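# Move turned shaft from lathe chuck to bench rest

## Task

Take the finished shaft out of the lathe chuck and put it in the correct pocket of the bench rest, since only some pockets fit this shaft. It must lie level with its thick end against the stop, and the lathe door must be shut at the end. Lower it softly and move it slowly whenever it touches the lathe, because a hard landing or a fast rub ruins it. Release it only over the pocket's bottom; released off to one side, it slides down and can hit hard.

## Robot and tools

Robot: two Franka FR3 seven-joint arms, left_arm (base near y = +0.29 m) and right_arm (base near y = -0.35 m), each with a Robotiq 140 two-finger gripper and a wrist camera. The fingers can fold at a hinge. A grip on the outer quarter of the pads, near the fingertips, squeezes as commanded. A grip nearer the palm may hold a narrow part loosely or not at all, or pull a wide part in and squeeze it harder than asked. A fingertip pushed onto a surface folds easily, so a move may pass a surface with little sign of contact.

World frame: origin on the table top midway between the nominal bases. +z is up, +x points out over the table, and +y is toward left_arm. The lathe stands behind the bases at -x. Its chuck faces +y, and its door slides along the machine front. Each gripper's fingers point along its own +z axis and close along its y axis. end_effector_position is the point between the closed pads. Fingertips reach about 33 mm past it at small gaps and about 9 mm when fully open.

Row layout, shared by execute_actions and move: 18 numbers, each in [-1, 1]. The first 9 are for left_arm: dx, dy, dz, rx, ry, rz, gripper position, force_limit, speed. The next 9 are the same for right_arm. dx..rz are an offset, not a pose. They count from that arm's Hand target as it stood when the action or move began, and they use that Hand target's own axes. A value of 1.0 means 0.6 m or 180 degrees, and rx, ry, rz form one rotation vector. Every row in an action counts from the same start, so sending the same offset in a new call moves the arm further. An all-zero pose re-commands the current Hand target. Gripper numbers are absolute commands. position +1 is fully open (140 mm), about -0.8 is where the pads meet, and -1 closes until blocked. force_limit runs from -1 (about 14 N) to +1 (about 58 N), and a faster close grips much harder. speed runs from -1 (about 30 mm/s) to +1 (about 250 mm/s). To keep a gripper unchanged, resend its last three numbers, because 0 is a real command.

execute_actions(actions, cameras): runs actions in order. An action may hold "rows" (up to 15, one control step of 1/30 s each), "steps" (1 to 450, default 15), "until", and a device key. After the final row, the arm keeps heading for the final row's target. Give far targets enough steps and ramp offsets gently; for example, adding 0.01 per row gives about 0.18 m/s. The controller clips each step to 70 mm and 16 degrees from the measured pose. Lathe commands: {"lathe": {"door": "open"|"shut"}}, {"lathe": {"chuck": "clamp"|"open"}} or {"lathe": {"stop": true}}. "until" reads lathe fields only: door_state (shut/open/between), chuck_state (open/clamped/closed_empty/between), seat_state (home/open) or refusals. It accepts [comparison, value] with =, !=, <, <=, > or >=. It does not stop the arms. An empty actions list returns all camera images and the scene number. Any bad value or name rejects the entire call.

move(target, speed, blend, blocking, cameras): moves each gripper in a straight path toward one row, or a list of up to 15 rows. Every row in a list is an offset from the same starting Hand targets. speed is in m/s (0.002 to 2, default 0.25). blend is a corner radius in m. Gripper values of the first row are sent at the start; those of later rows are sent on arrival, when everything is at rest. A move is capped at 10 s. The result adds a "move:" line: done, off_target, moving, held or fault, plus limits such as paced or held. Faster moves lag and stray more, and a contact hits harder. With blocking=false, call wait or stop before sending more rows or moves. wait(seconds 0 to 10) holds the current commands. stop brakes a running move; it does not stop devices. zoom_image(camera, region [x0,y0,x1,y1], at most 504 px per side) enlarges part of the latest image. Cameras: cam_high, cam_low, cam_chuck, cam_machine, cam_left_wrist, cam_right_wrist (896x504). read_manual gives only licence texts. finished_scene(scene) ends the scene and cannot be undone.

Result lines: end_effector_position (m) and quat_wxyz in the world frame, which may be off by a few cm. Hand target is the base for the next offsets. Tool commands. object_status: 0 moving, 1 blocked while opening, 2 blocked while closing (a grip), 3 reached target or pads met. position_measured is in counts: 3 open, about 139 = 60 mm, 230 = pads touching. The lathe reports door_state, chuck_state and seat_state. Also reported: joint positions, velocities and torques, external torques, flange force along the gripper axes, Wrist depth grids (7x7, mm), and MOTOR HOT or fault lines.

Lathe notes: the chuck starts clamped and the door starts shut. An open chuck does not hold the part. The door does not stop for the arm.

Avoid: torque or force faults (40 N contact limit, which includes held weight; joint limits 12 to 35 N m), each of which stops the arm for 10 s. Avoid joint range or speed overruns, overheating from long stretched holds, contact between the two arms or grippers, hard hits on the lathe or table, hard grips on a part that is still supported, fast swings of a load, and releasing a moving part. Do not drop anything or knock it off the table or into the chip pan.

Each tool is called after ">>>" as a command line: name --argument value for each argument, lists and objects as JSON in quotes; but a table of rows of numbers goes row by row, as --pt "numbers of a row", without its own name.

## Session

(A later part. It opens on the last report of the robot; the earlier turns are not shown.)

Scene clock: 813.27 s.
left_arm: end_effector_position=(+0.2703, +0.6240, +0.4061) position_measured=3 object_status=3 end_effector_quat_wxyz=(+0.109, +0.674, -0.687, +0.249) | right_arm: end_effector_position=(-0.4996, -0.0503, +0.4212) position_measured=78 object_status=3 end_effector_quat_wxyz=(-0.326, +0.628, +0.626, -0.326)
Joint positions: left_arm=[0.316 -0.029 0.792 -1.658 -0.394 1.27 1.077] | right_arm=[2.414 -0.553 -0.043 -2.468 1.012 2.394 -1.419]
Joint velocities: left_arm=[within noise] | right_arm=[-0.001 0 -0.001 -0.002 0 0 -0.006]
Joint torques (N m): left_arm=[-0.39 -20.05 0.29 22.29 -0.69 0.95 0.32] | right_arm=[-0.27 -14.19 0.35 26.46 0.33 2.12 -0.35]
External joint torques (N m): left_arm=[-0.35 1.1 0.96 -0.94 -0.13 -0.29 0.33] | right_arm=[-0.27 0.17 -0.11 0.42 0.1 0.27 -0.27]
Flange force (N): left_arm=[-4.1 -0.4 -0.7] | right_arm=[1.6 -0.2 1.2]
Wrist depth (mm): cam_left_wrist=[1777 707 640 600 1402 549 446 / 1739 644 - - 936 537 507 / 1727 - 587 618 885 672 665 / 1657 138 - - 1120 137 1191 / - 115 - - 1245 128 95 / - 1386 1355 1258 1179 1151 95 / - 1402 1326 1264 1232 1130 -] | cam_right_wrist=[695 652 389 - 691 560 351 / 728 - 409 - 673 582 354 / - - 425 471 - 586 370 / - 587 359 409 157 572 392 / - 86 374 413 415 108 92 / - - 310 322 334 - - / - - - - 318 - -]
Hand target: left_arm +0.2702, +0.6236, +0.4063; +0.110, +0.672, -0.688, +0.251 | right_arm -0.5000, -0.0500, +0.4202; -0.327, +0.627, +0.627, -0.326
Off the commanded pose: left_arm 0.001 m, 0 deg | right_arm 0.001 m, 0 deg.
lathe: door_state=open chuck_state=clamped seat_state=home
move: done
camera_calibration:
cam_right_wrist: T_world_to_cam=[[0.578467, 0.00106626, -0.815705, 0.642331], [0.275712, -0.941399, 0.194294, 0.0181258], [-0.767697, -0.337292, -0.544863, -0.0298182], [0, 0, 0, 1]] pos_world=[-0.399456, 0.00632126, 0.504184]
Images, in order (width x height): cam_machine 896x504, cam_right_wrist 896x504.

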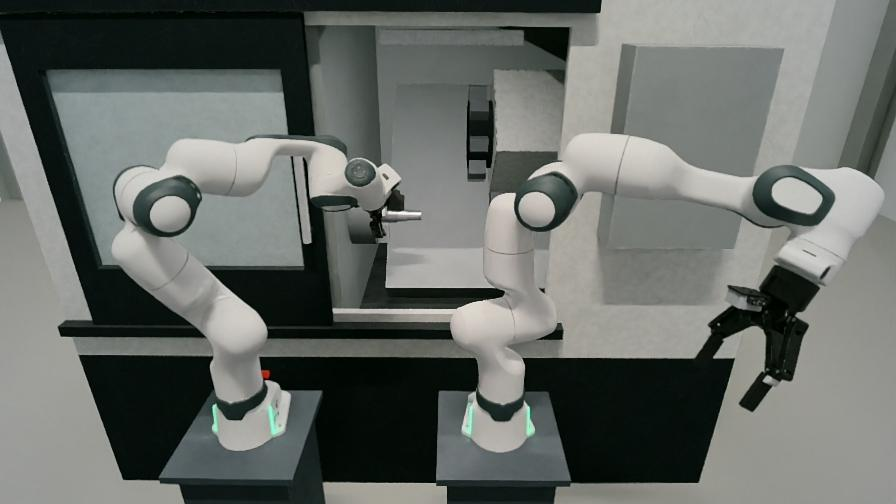

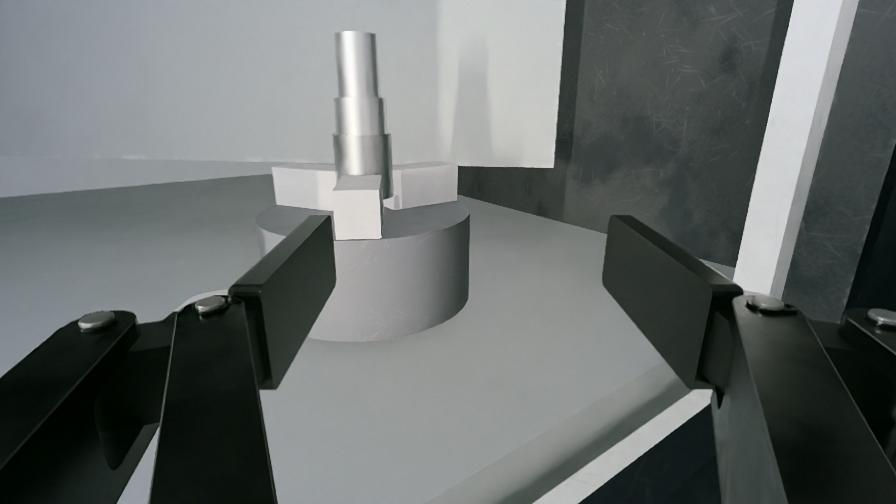

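>>> move --target '[0,0,0,0,0,0,1,1,1,0.0567,-0.1555,0.28,0,0,0,0.4,1,1]' --speed 0.15 --cameras '["cam_machine","cam_right_wrist","cam_chuck"]'

Scene clock: 844.27 s.
left_arm: end_effector_position=(+0.2703, +0.6240, +0.4061) position_measured=3 object_status=3 end_effector_quat_wxyz=(+0.109, +0.674, -0.687, +0.249) | right_arm: end_effector_position=(-0.6908, -0.0164, +0.4012) position_measured=78 object_status=3 end_effector_quat_wxyz=(-0.328, +0.626, +0.628, -0.327)
Joint positions: left_arm=[0.316 -0.029 0.792 -1.658 -0.394 1.27 1.077] | right_arm=[2.512 -0.016 0.094 -2.008 1.081 2.608 -1.373]
Joint velocities: left_arm=[within noise] | right_arm=[0.001 0 0.001 -0.001 0 0.001 0.006]
Joint torques (N m): left_arm=[-0.39 -20.02 0.28 22.28 -0.7 0.95 0.32] | right_arm=[-0.7 -32.81 0.58 26.65 -0.81 2.23 0.17]
External joint torques (N m): left_arm=[-0.43 1.09 0.87 -0.89 -0.16 -0.3 0.32] | right_arm=[-0.9 0.28 0.43 0.72 -0.35 0.3 0.25]
Flange force (N): left_arm=[-4.0 -0.6 -0.8] | right_arm=[1.9 -3.6 1.6]
Wrist depth (mm): cam_left_wrist=[1844 - 639 606 1355 552 447 / 1657 645 - 574 1298 538 504 / 705 640 - - - 676 652 / - 125 - - 1312 136 1214 / - 115 607 - 1245 128 95 / - 1410 1333 1312 1196 1214 95 / - 1402 1333 1305 1196 1125 -] | cam_right_wrist=[- - - - - 508 452 / - - - 249 - 538 462 / - - - 262 - 533 474 / 669 775 147 274 316 543 484 / - 86 266 249 284 108 92 / - - 252 218 237 - - / - - 253 227 237 - -]
Hand target: left_arm +0.2702, +0.6236, +0.4063; +0.110, +0.672, -0.688, +0.251 | right_arm -0.6911, -0.0159, +0.4004; -0.327, +0.627, +0.627, -0.326
Off the commanded pose: left_arm 0.001 m, 0 deg | right_arm 0.001 m, 0 deg.
lathe: door_state=open chuck_state=clamped seat_state=home
move: done
camera_calibration:
cam_right_wrist: T_world_to_cam=[[0.575499, 0.00702742, -0.817772, 0.735485], [0.280881, -0.940832, 0.189582, 0.112025], [-0.768054, -0.338801, -0.543422, -0.176862], [0, 0, 0, 1]] pos_world=[-0.590576, 0.0403075, 0.484111]
Images, in order (width x height): cam_chuck 896x504, cam_machine 896x504, cam_right_wrist 896x504.

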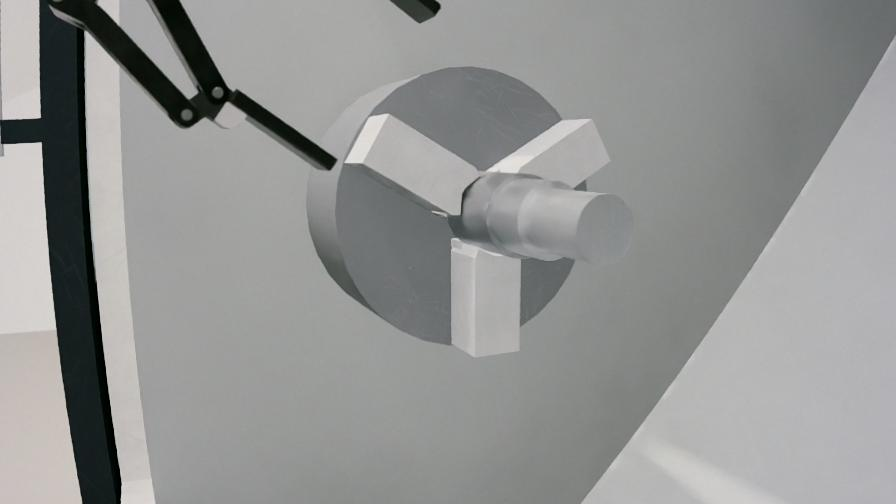

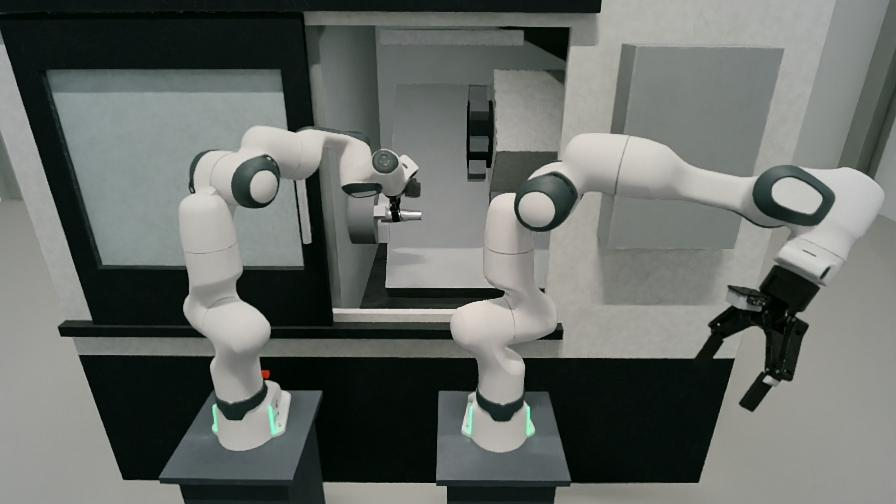

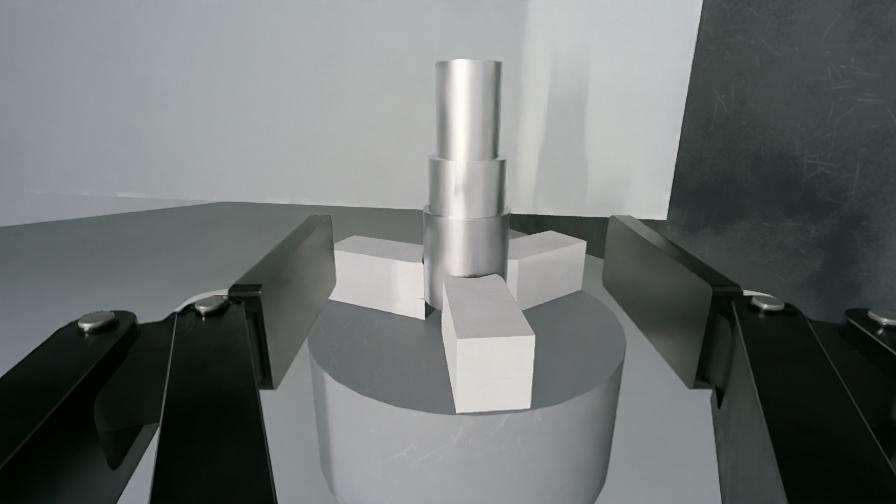

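>>> move --target '[0,0,0,0,0,0,1,1,1,0,0.0042,0.15,0,0,0,0.4,1,1]' --speed 0.1 --cameras '["cam_machine","cam_right_wrist","cam_chuck"]'

Scene clock: 873.70 s.
left_arm: end_effector_position=(+0.2703, +0.6240, +0.4061) position_measured=3 object_status=3 end_effector_quat_wxyz=(+0.109, +0.674, -0.687, +0.249) | right_arm: end_effector_position=(-0.7629, -0.0164, +0.3466) position_measured=78 object_status=3 end_effector_quat_wxyz=(-0.325, +0.628, +0.627, -0.327)
Joint positions: left_arm=[0.316 -0.029 0.792 -1.658 -0.394 1.27 1.077] | right_arm=[2.557 0.215 0.142 -1.846 1.115 2.722 -1.397]
Joint velocities: left_arm=[within noise] | right_arm=[0 0 0.003 -0.001 0 0.004 -0.003]
Joint torques (N m): left_arm=[-0.38 -20.06 0.29 22.25 -0.69 0.94 0.36] | right_arm=[-0.72 -40.69 1.35 26.29 -0.53 2.17 -0.35]
External joint torques (N m): left_arm=[-0.5 1.15 0.81 -0.96 -0.15 -0.32 0.36] | right_arm=[-0.78 -0.3 0.45 0.77 0.3 0.28 -0.27]
Flange force (N): left_arm=[-4.1 -0.6 -0.6] | right_arm=[0.9 1.5 0.9]
Wrist depth (mm): cam_left_wrist=[- 683 639 600 1572 550 448 / - - - 577 1305 531 505 / 1901 - - 581 879 678 674 / 1777 125 - - - 136 1226 / - 115 595 - 1277 128 95 / - 1418 1333 1291 1202 1168 95 / - 1378 1312 1251 1196 1146 -] | cam_right_wrist=[- - - 399 401 386 412 / - - - 168 - 461 419 / - 484 - 174 430 - 429 / - - 145 180 157 486 441 / - 86 219 189 231 108 92 / - - 222 182 228 - - / - - 185 145 172 - -]
Hand target: left_arm +0.2702, +0.6236, +0.4063; +0.110, +0.672, -0.688, +0.251 | right_arm -0.7634, -0.0158, +0.3467; -0.327, +0.627, +0.627, -0.326
Off the commanded pose: left_arm 0.001 m, 0 deg | right_arm 0.001 m, 0 deg.
lathe: door_state=open chuck_state=clamped seat_state=home
move: done
camera_calibration:
cam_right_wrist: T_world_to_cam=[[0.579457, 0.00184099, -0.815, 0.734353], [0.27728, -0.940789, 0.195018, 0.137938], [-0.766384, -0.338988, -0.545658, -0.259906], [0, 0, 0, 1]] pos_world=[-0.662962, 0.0403141, 0.429778]
Images, in order (width x height): cam_chuck 896x504, cam_machine 896x504, cam_right_wrist 896x504.

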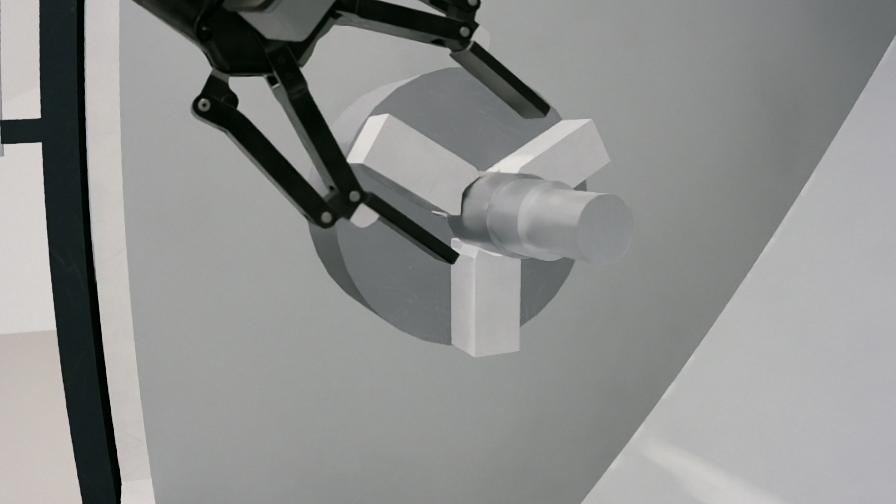

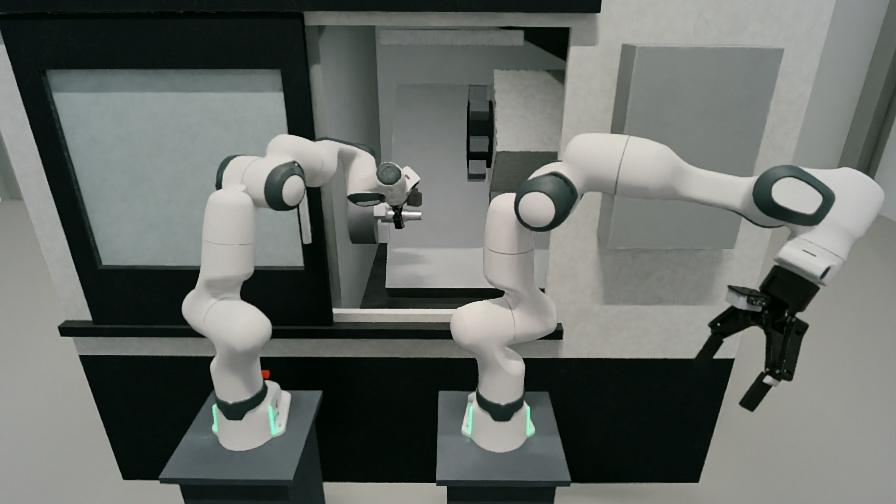

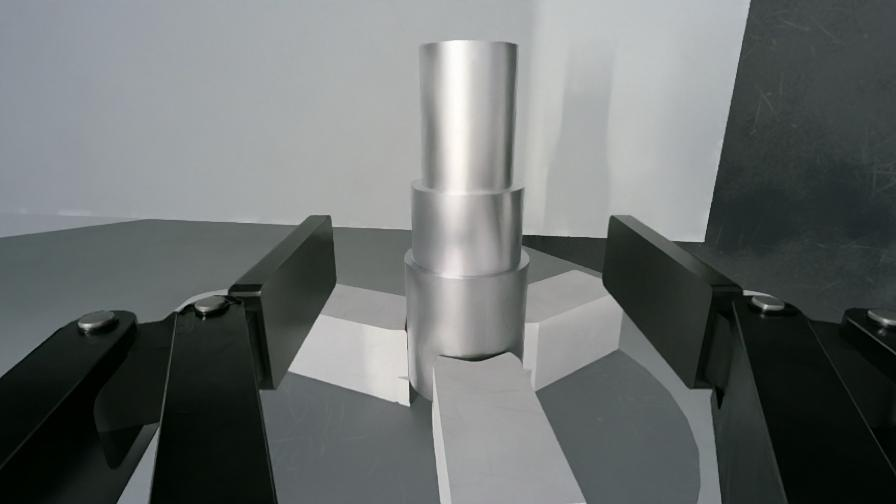

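>>> move --target '[0,0,0,0,0,0,1,1,1,0,0,0.07,0,0,0,0.4,1,1]' --speed 0.06 --cameras '["cam_right_wrist","cam_chuck"]'

Scene clock: 890.73 s.
left_arm: end_effector_position=(+0.2703, +0.6240, +0.4061) position_measured=3 object_status=3 end_effector_quat_wxyz=(+0.109, +0.674, -0.687, +0.249) | right_arm: end_effector_position=(-0.7974, -0.0161, +0.3230) position_measured=78 object_status=3 end_effector_quat_wxyz=(-0.326, +0.628, +0.627, -0.328)
Joint positions: left_arm=[0.316 -0.029 0.792 -1.658 -0.394 1.27 1.077] | right_arm=[2.58 0.329 0.156 -1.748 1.115 2.764 -1.398]
Joint velocities: left_arm=[within noise] | right_arm=[-0.001 -0.002 0.001 0.002 0 0.005 0]
Joint torques (N m): left_arm=[-0.43 -20 0.26 22.25 -0.69 0.95 0.33] | right_arm=[-0.25 -44.06 1.71 25.76 -1 2.13 -0.1]
External joint torques (N m): left_arm=[-0.38 1.16 0.94 -1.01 -0.13 -0.31 0.33] | right_arm=[-0.36 -0.3 0.22 0.42 -0.03 0.26 -0.01]
Flange force (N): left_arm=[-4.2 -0.4 -0.5] | right_arm=[0.2 -0.1 0.3]
Wrist depth (mm): cam_left_wrist=[- 651 640 598 730 546 449 / - - - 540 926 532 509 / 1752 - - - 905 627 661 / 1715 125 - - - 136 1196 / - 115 - 560 1245 128 95 / - 1402 1410 1239 1239 1196 95 / - 1378 1312 1264 1208 1141 -] | cam_right_wrist=[418 - - 122 - - 391 / - - - 127 - - 402 / - - - 134 - - 411 / - - 131 137 146 390 417 / - 86 145 143 193 108 92 / - - 186 150 191 - - / - - 186 140 179 - -]
Hand target: left_arm +0.2702, +0.6236, +0.4063; +0.110, +0.672, -0.688, +0.251 | right_arm -0.7979, -0.0158, +0.3227; -0.327, +0.627, +0.627, -0.326
Off the commanded pose: left_arm 0.001 m, 0 deg | right_arm 0.001 m, 0 deg.
lathe: door_state=open chuck_state=clamped seat_state=home
move: done
camera_calibration:
cam_right_wrist: T_world_to_cam=[[0.577034, 0.0016051, -0.816719, 0.733636], [0.277897, -0.940716, 0.194493, 0.153117], [-0.767988, -0.339193, -0.543271, -0.301152], [0, 0, 0, 1]] pos_world=[-0.697165, 0.0407137, 0.405788]
Images, in order (width x height): cam_chuck 896x504, cam_right_wrist 896x504.

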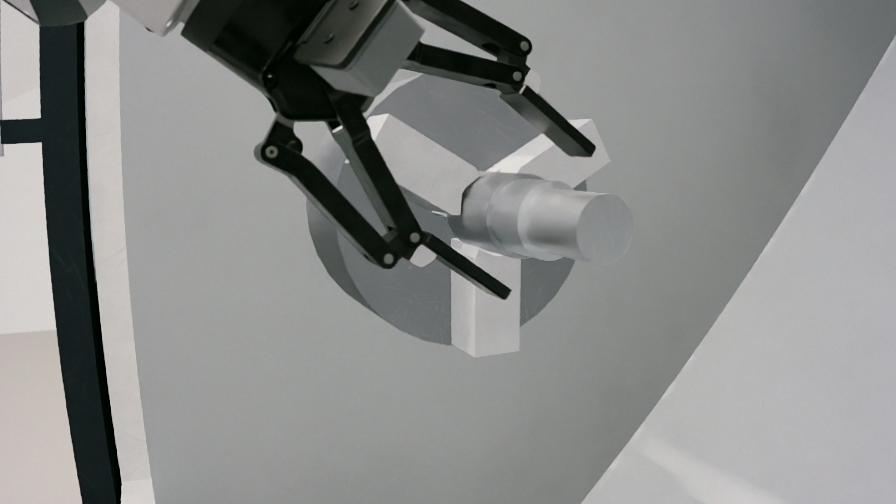

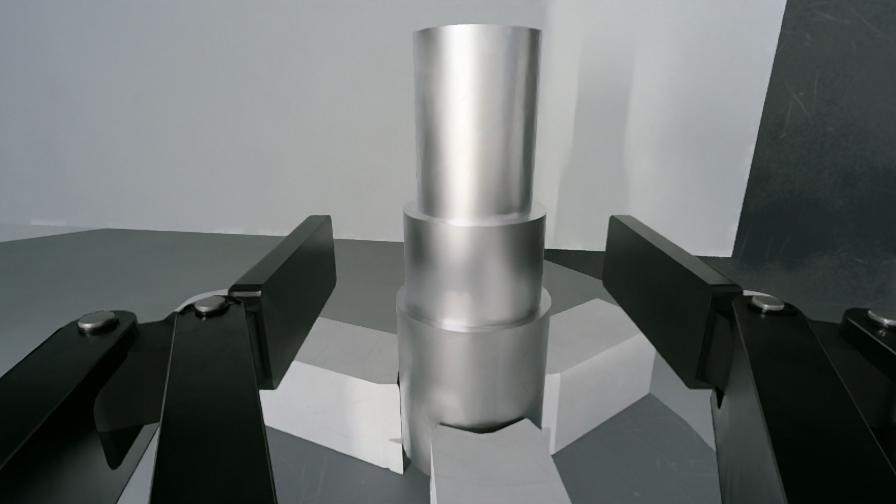

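>>> execute_actions --actions '[{"rows":[[0,0,0,0,0,0,1,1,1,0,0,0,0,0,0,-1,1,-1]],"steps":100}]' --cameras '["cam_right_wrist","cam_chuck"]'

Scene clock: 899.40 s.
left_arm: end_effector_position=(+0.2703, +0.6240, +0.4061) position_measured=3 object_status=3 end_effector_quat_wxyz=(+0.109, +0.674, -0.687, +0.249) | right_arm: end_effector_position=(-0.7970, -0.0156, +0.3221) position_measured=160 object_status=2 end_effector_quat_wxyz=(-0.326, +0.628, +0.627, -0.327)
Joint positions: left_arm=[0.316 -0.029 0.792 -1.658 -0.394 1.27 1.077] | right_arm=[2.58 0.33 0.156 -1.748 1.115 2.764 -1.399]
Joint torques (N m): left_arm=[-0.4 -20.03 0.27 22.29 -0.68 0.95 0.3] | right_arm=[-0.15 -43.64 1.93 27.6 -0.83 2.23 -0.03]
External joint torques (N m): left_arm=[-0.49 1.19 0.81 -0.95 -0.15 -0.3 0.31] | right_arm=[-0.11 0.4 0.56 2.12 0.13 0.33 0.05]
Flange force (N): left_arm=[-4.1 -0.7 -0.6] | right_arm=[3.9 -3.9 6.7]
Wrist depth (mm): cam_left_wrist=[1764 652 637 601 1543 546 448 / - - 658 600 1370 533 508 / 1830 - - - 1426 681 629 / 1830 136 607 - 1312 136 1185 / - 115 585 549 1232 128 95 / - 1394 1426 1258 1226 1196 95 / - 1378 1326 1258 1191 1135 -] | cam_right_wrist=[- - - 121 - 341 394 / - - - 127 134 - 400 / - - - 134 391 - 409 / - - - 137 139 491 420 / - - 91 142 135 92 415 / - 72 65 149 157 78 72 / - 70 - 140 135 - -]
Hand target: left_arm +0.2702, +0.6236, +0.4063; +0.110, +0.672, -0.688, +0.251 | right_arm -0.7979, -0.0158, +0.3227; -0.327, +0.627, +0.627, -0.326
Off the commanded pose: left_arm 0.001 m, 0 deg | right_arm 0.001 m, 0 deg.
lathe: door_state=open chuck_state=clamped seat_state=home
camera_calibration:
cam_right_wrist: T_world_to_cam=[[0.577979, 0.00164135, -0.81605, 0.733192], [0.277286, -0.940895, 0.194499, 0.153146], [-0.767498, -0.338695, -0.544273, -0.300492], [0, 0, 0, 1]] pos_world=[-0.696862, 0.0411154, 0.404985]
Images, in order (width x height): cam_chuck 896x504, cam_right_wrist 896x504.

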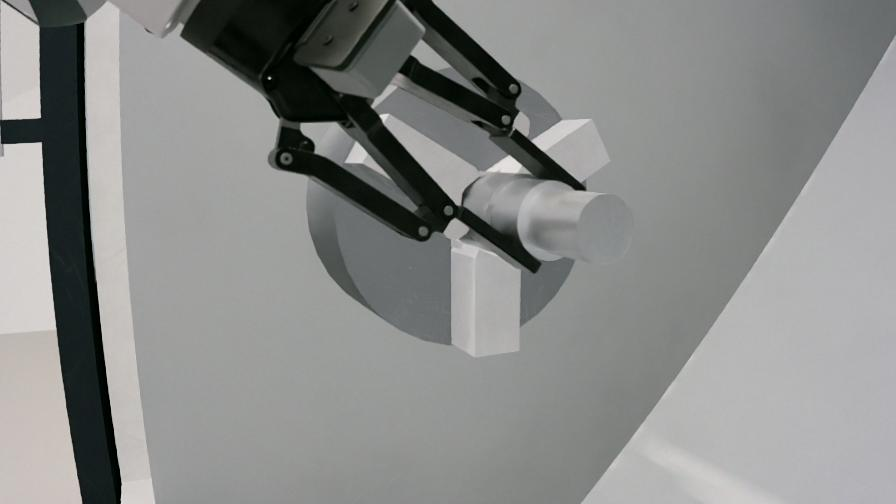

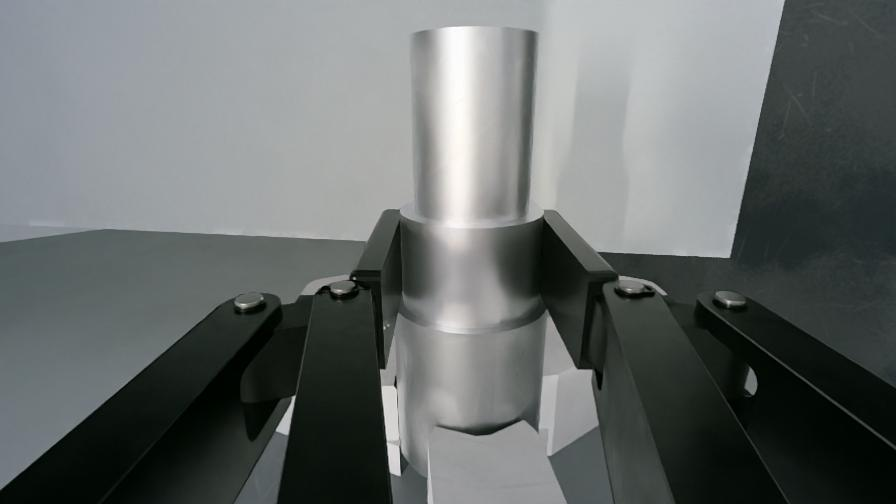

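>>> execute_actions --actions '[{"lathe":{"chuck":"open"},"steps":150,"until":{"lathe":{"chuck_state":"open"}}},{"steps":20}]' --cameras '["cam_right_wrist","cam_chuck"]'

Scene clock: 906.20 s.
left_arm: end_effector_position=(+0.2703, +0.6240, +0.4061) position_measured=3 object_status=3 end_effector_quat_wxyz=(+0.109, +0.674, -0.687, +0.249) | right_arm: end_effector_position=(-0.7969, -0.0155, +0.3200) position_measured=160 object_status=2 end_effector_quat_wxyz=(-0.325, +0.628, +0.627, -0.327)
Joint positions: left_arm=[0.316 -0.029 0.792 -1.658 -0.394 1.27 1.077] | right_arm=[2.58 0.333 0.155 -1.748 1.115 2.764 -1.398]
Joint torques (N m): left_arm=[-0.39 -20.06 0.28 22.27 -0.7 0.95 0.34] | right_arm=[-0.13 -46.13 1.97 26.65 -1.12 2.16 -0.13]
External joint torques (N m): left_arm=[-0.41 1 0.88 -0.9 -0.16 -0.3 0.35] | right_arm=[-0.11 -2.19 0.58 1.28 -0.16 0.27 -0.05]
External joint torques at the end of the 1st action: left_arm=[-0.55 1.29 0.78 -0.98 -0.15 -0.3 0.32] | right_arm=[-0.11 -2.06 0.58 1.89 -0.06 0.28 -0.08]
Flange force (N): left_arm=[-3.8 -0.4 -0.6] | right_arm=[-1.0 -1.2 -2.6]
Flange force at the end of the 1st action (N): left_arm=[-4.3 -0.9 -0.6] | right_arm=[0.3 -2.2 -0.8]
Wrist depth (mm): cam_left_wrist=[1752 - 642 600 1370 549 447 / 1777 - - 610 1333 539 506 / 1572 - - - 1141 681 618 / 1752 125 - 581 1363 137 1157 / - 115 - 560 1162 128 95 / - 1394 1348 1271 1232 1168 95 / - 1355 1305 1291 1174 1162 -] | cam_right_wrist=[- 404 - 127 - - 389 / - 437 - 127 - - 396 / - - - 134 - - 408 / - 745 - 137 135 477 430 / - - 91 142 135 92 414 / - 72 65 149 158 78 72 / - 69 - 140 135 - 71]
Hand target: left_arm +0.2702, +0.6236, +0.4063; +0.110, +0.672, -0.688, +0.251 | right_arm -0.7979, -0.0158, +0.3227; -0.327, +0.627, +0.627, -0.326
Tool commands: left_gripper/position=+1.0 left_gripper/force_limit=+1.0 left_gripper/speed=+1.0 right_gripper/position=-1.0 right_gripper/force_limit=+1.0 right_gripper/speed=-1.0
Off the commanded pose: left_arm 0.001 m, 0 deg | right_arm 0.003 m, 0 deg.
lathe: door_state=open chuck_state=open seat_state=open
camera_calibration:
cam_right_wrist: T_world_to_cam=[[0.579726, 0.000403633, -0.814812, 0.732457], [0.276676, -0.940682, 0.196385, 0.152539], [-0.7664, -0.339288, -0.545449, -0.300277], [0, 0, 0, 1]] pos_world=[-0.69696, 0.041315, 0.403072]
Images, in order (width x height): cam_chuck 896x504, cam_right_wrist 896x504.

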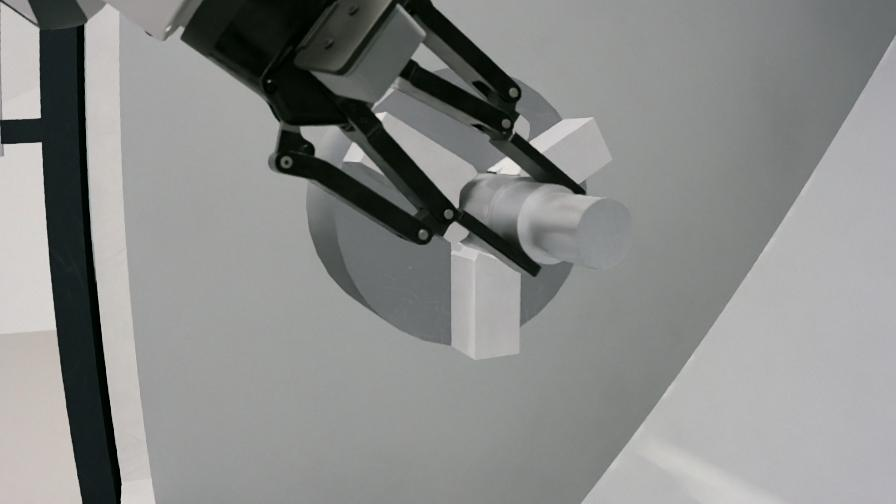

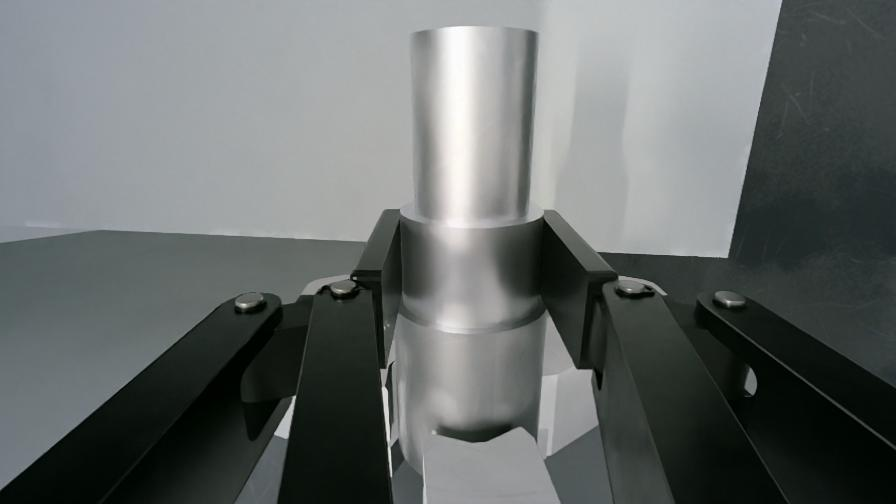

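>>> move --pt "0 0 0 0 0 0 1 1 1 0 -0.0027 -0.0019 0 0 0 -1 1 -1" --pt "0 0 0 0 0 0 1 1 1 0.1 -0.0027 -0.0019 0 0 0 -1 1 -1" --speed 0.02 --cameras '["cam_right_wrist","cam_chuck"]'

Scene clock: 923.60 s.
left_arm: end_effector_position=(+0.2703, +0.6240, +0.4061) position_measured=3 object_status=3 end_effector_quat_wxyz=(+0.109, +0.674, -0.687, +0.249) | right_arm: end_effector_position=(-0.7956, +0.0427, +0.3121) position_measured=160 object_status=2 end_effector_quat_wxyz=(-0.320, +0.629, +0.629, -0.325)
Joint positions: left_arm=[0.316 -0.029 0.792 -1.658 -0.394 1.27 1.077] | right_arm=[2.555 0.427 0.083 -1.615 1.076 2.657 -1.394]
Joint velocities: left_arm=[within noise] | right_arm=[0.001 -0.001 -0.002 0.003 0 -0.004 -0.001]
Joint torques (N m): left_arm=[-0.41 -20.06 0.24 22.27 -0.7 0.95 0.3] | right_arm=[-0.6 -53.2 1.2 31.3 -0.36 2.22 0.11]
External joint torques (N m): left_arm=[-0.51 1.15 0.76 -0.92 -0.15 -0.3 0.31] | right_arm=[-0.81 -5.99 0.11 5.66 0.25 0.33 0.2]
Flange force (N): left_arm=[-3.9 -0.7 -0.5] | right_arm=[4.3 -9.2 -2.1]
Wrist depth (mm): cam_left_wrist=[1887 681 642 603 759 547 447 / 1887 678 - 590 936 534 507 / 697 - 637 577 1191 691 679 / 1514 125 - 564 - 136 1157 / - 115 - 551 1258 128 95 / - 1394 1363 1239 1214 1191 95 / - 1386 1340 1239 1185 1151 -] | cam_right_wrist=[399 396 - 133 - - 391 / - - - 127 - 357 401 / - - - 134 141 437 402 / - - - 137 141 463 413 / - 90 91 142 135 92 410 / - 72 65 149 157 78 72 / - 69 - 160 201 - 71]
Hand target: left_arm +0.2702, +0.6236, +0.4063; +0.110, +0.672, -0.688, +0.251 | right_arm -0.7978, +0.0442, +0.3247; -0.327, +0.627, +0.627, -0.326
Off the commanded pose: left_arm 0.001 m, 0 deg | right_arm 0.013 m, 1 deg.
lathe: door_state=open chuck_state=open seat_state=open
move: off_target (right_arm)
camera_calibration:
cam_right_wrist: T_world_to_cam=[[0.58839, 0.000818038, -0.808577, 0.730105], [0.278255, -0.939127, 0.201533, 0.208072], [-0.759191, -0.343571, -0.552801, -0.275663], [0, 0, 0, 1]] pos_world=[-0.696765, 0.100099, 0.396026]
Images, in order (width x height): cam_chuck 896x504, cam_right_wrist 896x504.

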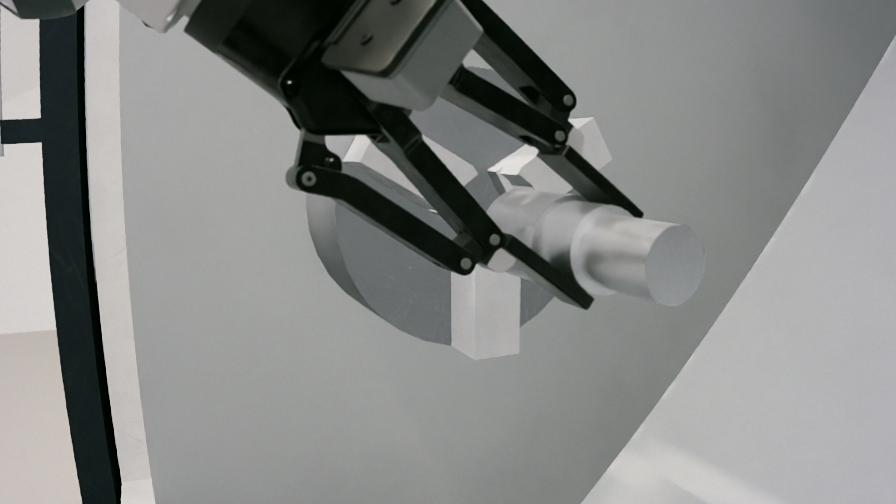

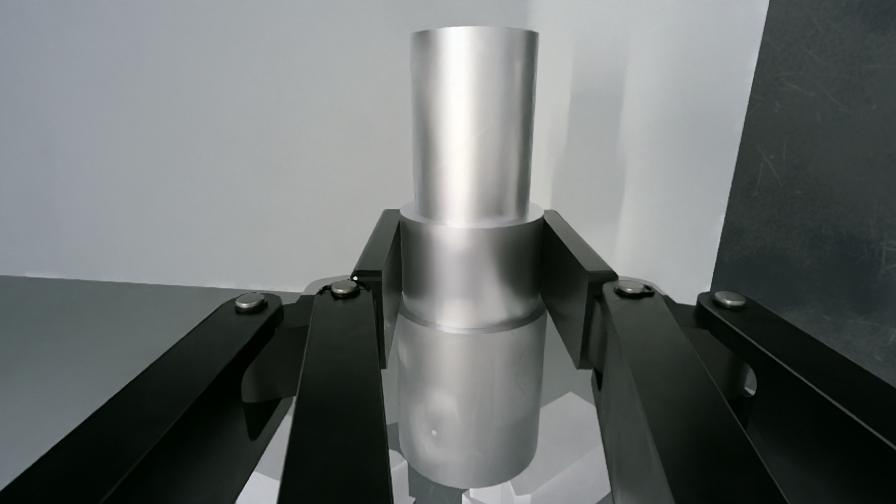

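>>> move --pt "0 0 0 0 0 0 1 1 1 0.0267 -0.0085 -0.2055 0 0 0 -1 1 -1" --pt "0 0 0 0 0 0 1 1 1 -0.0733 0.1417 -0.5072 0 0 0 -1 1 -1" --speed '[0.06,0.18]' --blend '[0.02,0]' --cameras '["cam_right_wrist","cam_machine"]'

Scene clock: 950.37 s.
left_arm: end_effector_position=(+0.2703, +0.6240, +0.4061) position_measured=3 object_status=3 end_effector_quat_wxyz=(+0.109, +0.674, -0.687, +0.249) | right_arm: end_effector_position=(-0.4998, -0.0010, +0.4207) position_measured=160 object_status=2 end_effector_quat_wxyz=(-0.320, +0.631, +0.626, -0.327)
Joint positions: left_arm=[0.316 -0.029 0.792 -1.658 -0.394 1.27 1.077] | right_arm=[2.38 -0.421 -0.095 -2.344 1.001 2.328 -1.465]
Joint velocities: left_arm=[within noise] | right_arm=[0.001 0 -0.001 0.001 -0.002 -0.003 0]
Joint torques (N m): left_arm=[-0.38 -20.03 0.25 22.25 -0.7 0.95 0.36] | right_arm=[-0.76 -24.12 0.85 30.43 1.21 1.87 -0.25]
External joint torques (N m): left_arm=[-0.38 1.1 0.87 -0.97 -0.14 -0.3 0.37] | right_arm=[-0.88 -5.2 -0.25 4.4 0.77 0.15 -0.17]
Flange force (N): left_arm=[-4.0 -0.4 -0.5] | right_arm=[-2.1 -4.8 -8.0]
Wrist depth (mm): cam_left_wrist=[1887 683 639 595 1386 536 451 / 1817 674 630 573 1333 534 509 / 1680 647 619 603 752 670 666 / 1727 137 - - - 137 1157 / - 115 569 556 1245 128 95 / - 1394 1348 1312 1226 1185 95 / - 1410 1291 1258 1191 1146 -] | cam_right_wrist=[- - - 122 632 574 345 / - - - 127 133 579 357 / - - - 134 691 609 371 / 709 918 442 137 146 609 395 / 550 - 91 142 135 92 415 / - 72 65 149 - 78 72 / - 69 - 158 - - 71]
Hand target: left_arm +0.2702, +0.6236, +0.4063; +0.110, +0.672, -0.688, +0.251 | right_arm -0.4997, +0.0000, +0.4294; -0.327, +0.627, +0.627, -0.326
Off the commanded pose: left_arm 0.001 m, 0 deg | right_arm 0.009 m, 1 deg.
lathe: door_state=open chuck_state=open seat_state=open
move: off_target (right_arm)
camera_calibration:
cam_right_wrist: T_world_to_cam=[[0.585944, -0.00687749, -0.810323, 0.643504], [0.275109, -0.938886, 0.206899, 0.0590636], [-0.762224, -0.344158, -0.548242, -0.00950809], [0, 0, 0, 1]] pos_world=[-0.400553, 0.0566074, 0.504013]
Images, in order (width x height): cam_machine 896x504, cam_right_wrist 896x504.

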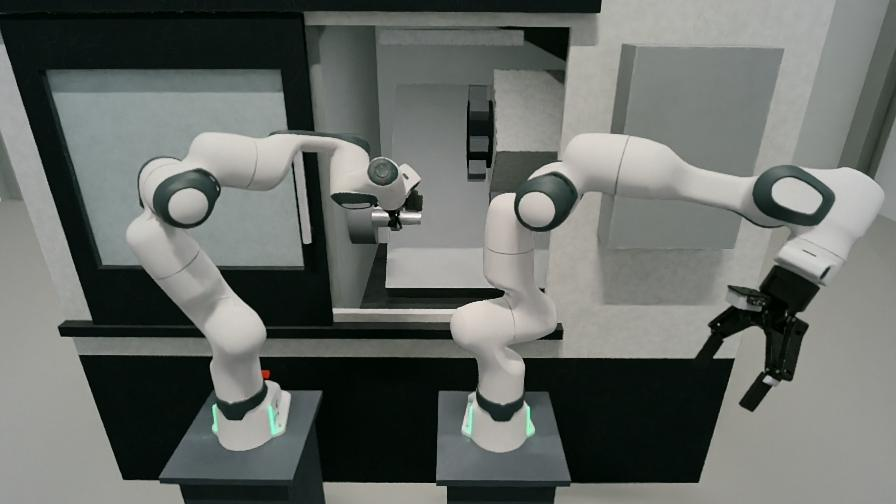

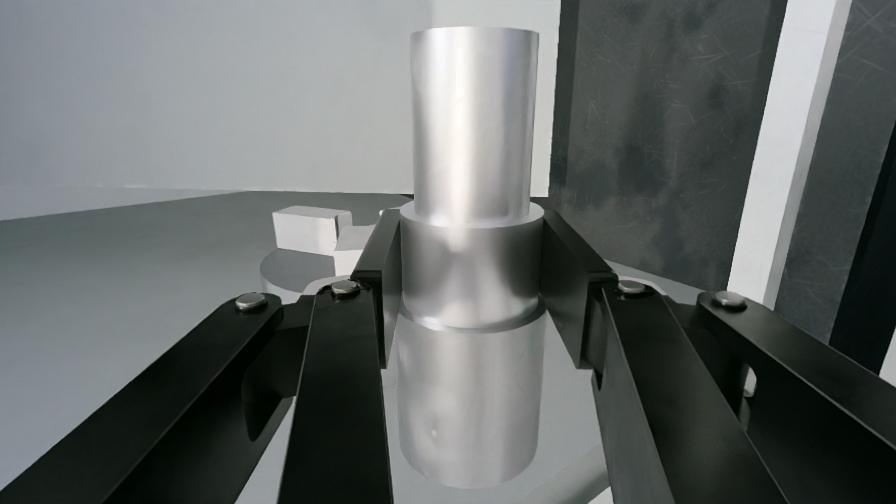

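>>> move --target '[0,0,0,0,0,0,1,1,1,-0.2092,0.2773,-0.1942,-0.306,0.0234,0.0348,-1,1,-1]' --speed 0.18 --cameras '["cam_right_wrist","cam_machine"]'

Scene clock: 997.63 s.
left_arm: end_effector_position=(+0.2703, +0.6240, +0.4061) position_measured=3 object_status=3 end_effector_quat_wxyz=(+0.109, +0.674, -0.687, +0.249) | right_arm: end_effector_position=(-0.3082, -0.1274, +0.3549) position_measured=160 object_status=2 end_effector_quat_wxyz=(+0.002, +0.748, +0.664, +0.004)
Joint positions: left_arm=[0.316 -0.029 0.792 -1.658 -0.394 1.27 1.077] | right_arm=[1.958 -0.7 0.391 -2.313 0.241 1.646 -0.817]
Joint velocities: left_arm=[within noise] | right_arm=[0 0 0.001 0.001 0 -0.004 0.005]
Joint torques (N m): left_arm=[-0.41 -19.99 0.31 22.26 -0.7 0.95 0.34] | right_arm=[-1.1 -9.05 -7.64 27.9 0.84 2.82 0.17]
External joint torques (N m): left_arm=[-0.48 1.03 0.86 -0.86 -0.16 -0.31 0.34] | right_arm=[-1.1 -3.02 0.21 3.96 0.05 0.16 0.17]
Flange force (N): left_arm=[-3.9 -0.6 -0.8] | right_arm=[-1.2 -1.1 -9.6]
Wrist depth (mm): cam_left_wrist=[1916 - 639 601 1460 547 450 / 1752 - - - 1355 536 506 / 697 - - 588 922 678 1100 / 681 126 - - 1191 136 1174 / - 115 - - 1258 128 95 / - 1402 1378 1251 1245 1174 95 / - 1394 1340 1251 1185 1146 -] | cam_right_wrist=[541 420 840 134 1062 1085 1085 / 584 441 790 127 1194 1134 1140 / 589 484 669 134 637 494 495 / 615 501 479 137 147 493 517 / - - 91 142 133 92 525 / - 72 65 149 - 78 72 / - 69 - 159 - - 71]
Hand target: left_arm +0.2702, +0.6236, +0.4063; +0.110, +0.672, -0.688, +0.251 | right_arm -0.3090, -0.1256, +0.3598; -0.004, +0.750, +0.661, +0.006
Off the commanded pose: left_arm 0.001 m, 0 deg | right_arm 0.005 m, 1 deg.
lathe: door_state=open chuck_state=open seat_state=open
move: off_target (right_arm)
camera_calibration:
cam_right_wrist: T_world_to_cam=[[0.993182, -0.115832, 0.0131037, 0.296394], [-0.113509, -0.935373, 0.334952, -0.263552], [-0.0265413, -0.334156, -0.942144, 0.424802], [0, 0, 0, 1]] pos_world=[-0.313014, -0.0702378, 0.484618]
Images, in order (width x height): cam_machine 896x504, cam_right_wrist 896x504.

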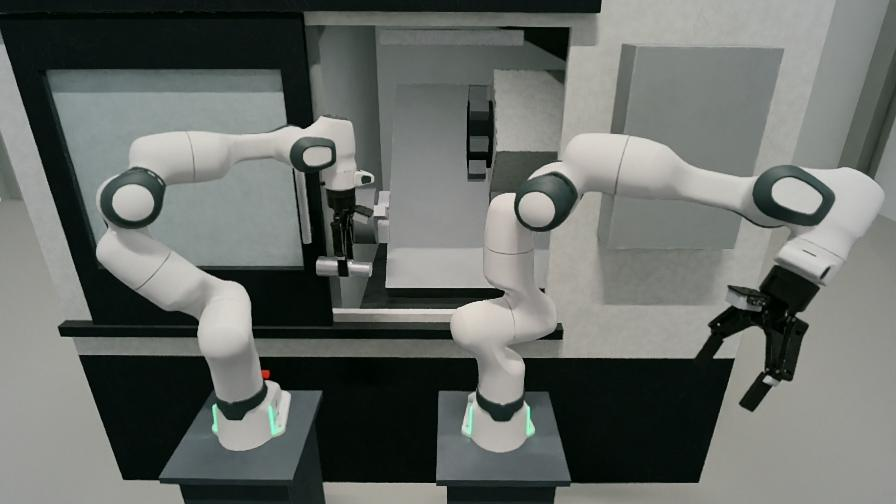

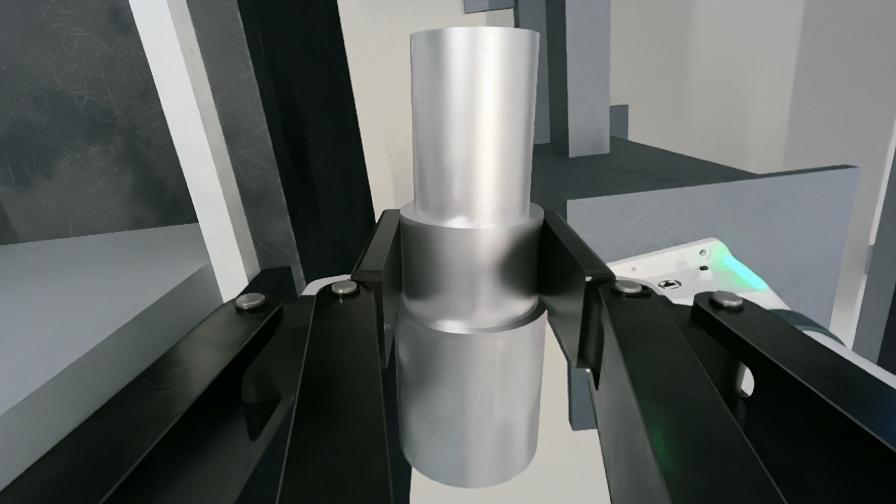

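>>> move --pt "0 0 0 0 0 0 1 1 1 0.1782 0.168 0 0 0 0.1278 -1 1 -1" --pt "0 0 0 0 0 0 1 1 1 0.2797 0.4507 0 0 0 0.2889 -1 1 -1" --pt "0 0 0 0 0 0 1 1 1 0.2313 0.7472 0 0 0 0.45 -1 1 -1" --pt "0 0 0 0 0 0 1 1 1 0.0453 0.983 0 0 0 0.6111 -1 1 -1" --speed 0.2 --blend '[0.04,0.04,0.04,0]'

>>> execute_actions --actions '[{"lathe":{"door":"shut"},"steps":1}]'

Scene clock: 1014.37 s.
left_arm: end_effector_position=(+0.2703, +0.6240, +0.4061) position_measured=3 object_status=3 end_effector_quat_wxyz=(+0.109, +0.674, -0.687, +0.249) | right_arm: end_effector_position=(+0.2761, -0.1743, +0.3565) position_measured=160 object_status=2 end_effector_quat_wxyz=(-0.003, +0.973, -0.232, -0.006)
Joint positions: left_arm=[0.316 -0.029 0.792 -1.658 -0.394 1.27 1.077] | right_arm=[0.784 -0.647 -0.167 -2.317 -0.088 1.673 -0.484]
Joint velocities: left_arm=[within noise] | right_arm=[0 0 0.001 0 0.001 0.001 0.007]
Joint torques (N m): left_arm=[-0.42 -20.04 0.3 22.27 -0.69 0.95 0.32] | right_arm=[-1.41 -11.75 2.93 28.66 0.9 3.35 0.1]
External joint torques (N m): left_arm=[-0.44 1.05 0.9 -0.89 -0.14 -0.3 0.32] | right_arm=[-1.4 -1.91 0.52 4.02 0.1 0.72 0.1]
Flange force (N): left_arm=[-3.9 -0.5 -0.6] | right_arm=[1.7 -2.2 -8.7]
Wrist depth (mm): cam_left_wrist=[- 707 635 595 1552 544 448 / 1703 - 635 587 922 537 506 / 1739 - - - 759 679 659 / 676 137 - - - 137 1174 / - 115 - - 1245 128 95 / - 1410 1426 1226 1214 1191 95 / - 1394 1326 1264 1208 1130 -] | cam_right_wrist=[422 430 432 424 430 435 1085 / 440 453 453 127 452 1145 1134 / 464 472 477 134 686 491 1177 / 485 494 120 137 143 503 505 / 527 92 91 142 133 92 415 / - 73 65 149 - 78 72 / - 69 - 158 - - 70]
Hand target: left_arm +0.2702, +0.6236, +0.4063; +0.110, +0.672, -0.688, +0.251 | right_arm +0.2796, -0.1731, +0.3609; -0.007, +0.972, -0.236, +0.000
Off the commanded pose: left_arm 0.001 m, 0 deg | right_arm 0.006 m, 1 deg.
lathe: door_state=open chuck_state=open seat_state=open
move: off_target (right_arm)

Scene clock: 1014.60 s.
left_arm: end_effector_position=(+0.2703, +0.6240, +0.4061) position_measured=3 object_status=3 end_effector_quat_wxyz=(+0.109, +0.674, -0.687, +0.249) | right_arm: end_effector_position=(+0.2761, -0.1744, +0.3565) position_measured=160 object_status=2 end_effector_quat_wxyz=(-0.003, +0.973, -0.232, -0.006)
Joint positions: left_arm=[0.316 -0.029 0.792 -1.658 -0.394 1.27 1.077] | right_arm=[0.783 -0.646 -0.166 -2.317 -0.088 1.673 -0.483]
Joint torques (N m): left_arm=[-0.39 -20.07 0.25 22.29 -0.7 0.95 0.32] | right_arm=[-1.23 -11.81 3 28.69 0.9 3.35 0.17]
External joint torques (N m): left_arm=[-0.42 1.1 0.85 -0.92 -0.15 -0.3 0.32] | right_arm=[-1.22 -1.88 0.57 4.01 0.09 0.71 0.17]
Flange force (N): left_arm=[-4.0 -0.6 -0.6] | right_arm=[1.5 -2.4 -8.8]
Wrist depth (mm): cam_left_wrist=[1803 - 640 598 1319 551 448 / 1727 715 - - 1326 539 502 / 1680 - - 580 1208 642 658 / 1426 125 - - 1271 137 1179 / - 115 574 - 1305 128 95 / - 1370 1355 1291 1202 1162 95 / - 1370 1319 1245 1202 1141 -] | cam_right_wrist=[422 429 430 422 431 433 1095 / 439 451 453 127 457 1140 1134 / 461 470 474 134 686 575 1177 / 481 494 132 137 147 510 523 / 518 92 91 142 133 92 459 / - 72 65 149 - 78 72 / - 69 - 158 - - 71]
Hand target: left_arm +0.2702, +0.6236, +0.4063; +0.110, +0.672, -0.688, +0.251 | right_arm +0.2796, -0.1731, +0.3609; -0.007, +0.972, -0.236, +0.000
Tool commands: left_gripper/position=+1.0 left_gripper/force_limit=+1.0 left_gripper/speed=+1.0 right_gripper/position=-1.0 right_gripper/force_limit=+1.0 right_gripper/speed=-1.0
Off the commanded pose: left_arm 0.001 m, 0 deg | right_arm 0.006 m, 1 deg.
lathe: door_state=between chuck_state=open seat_state=open


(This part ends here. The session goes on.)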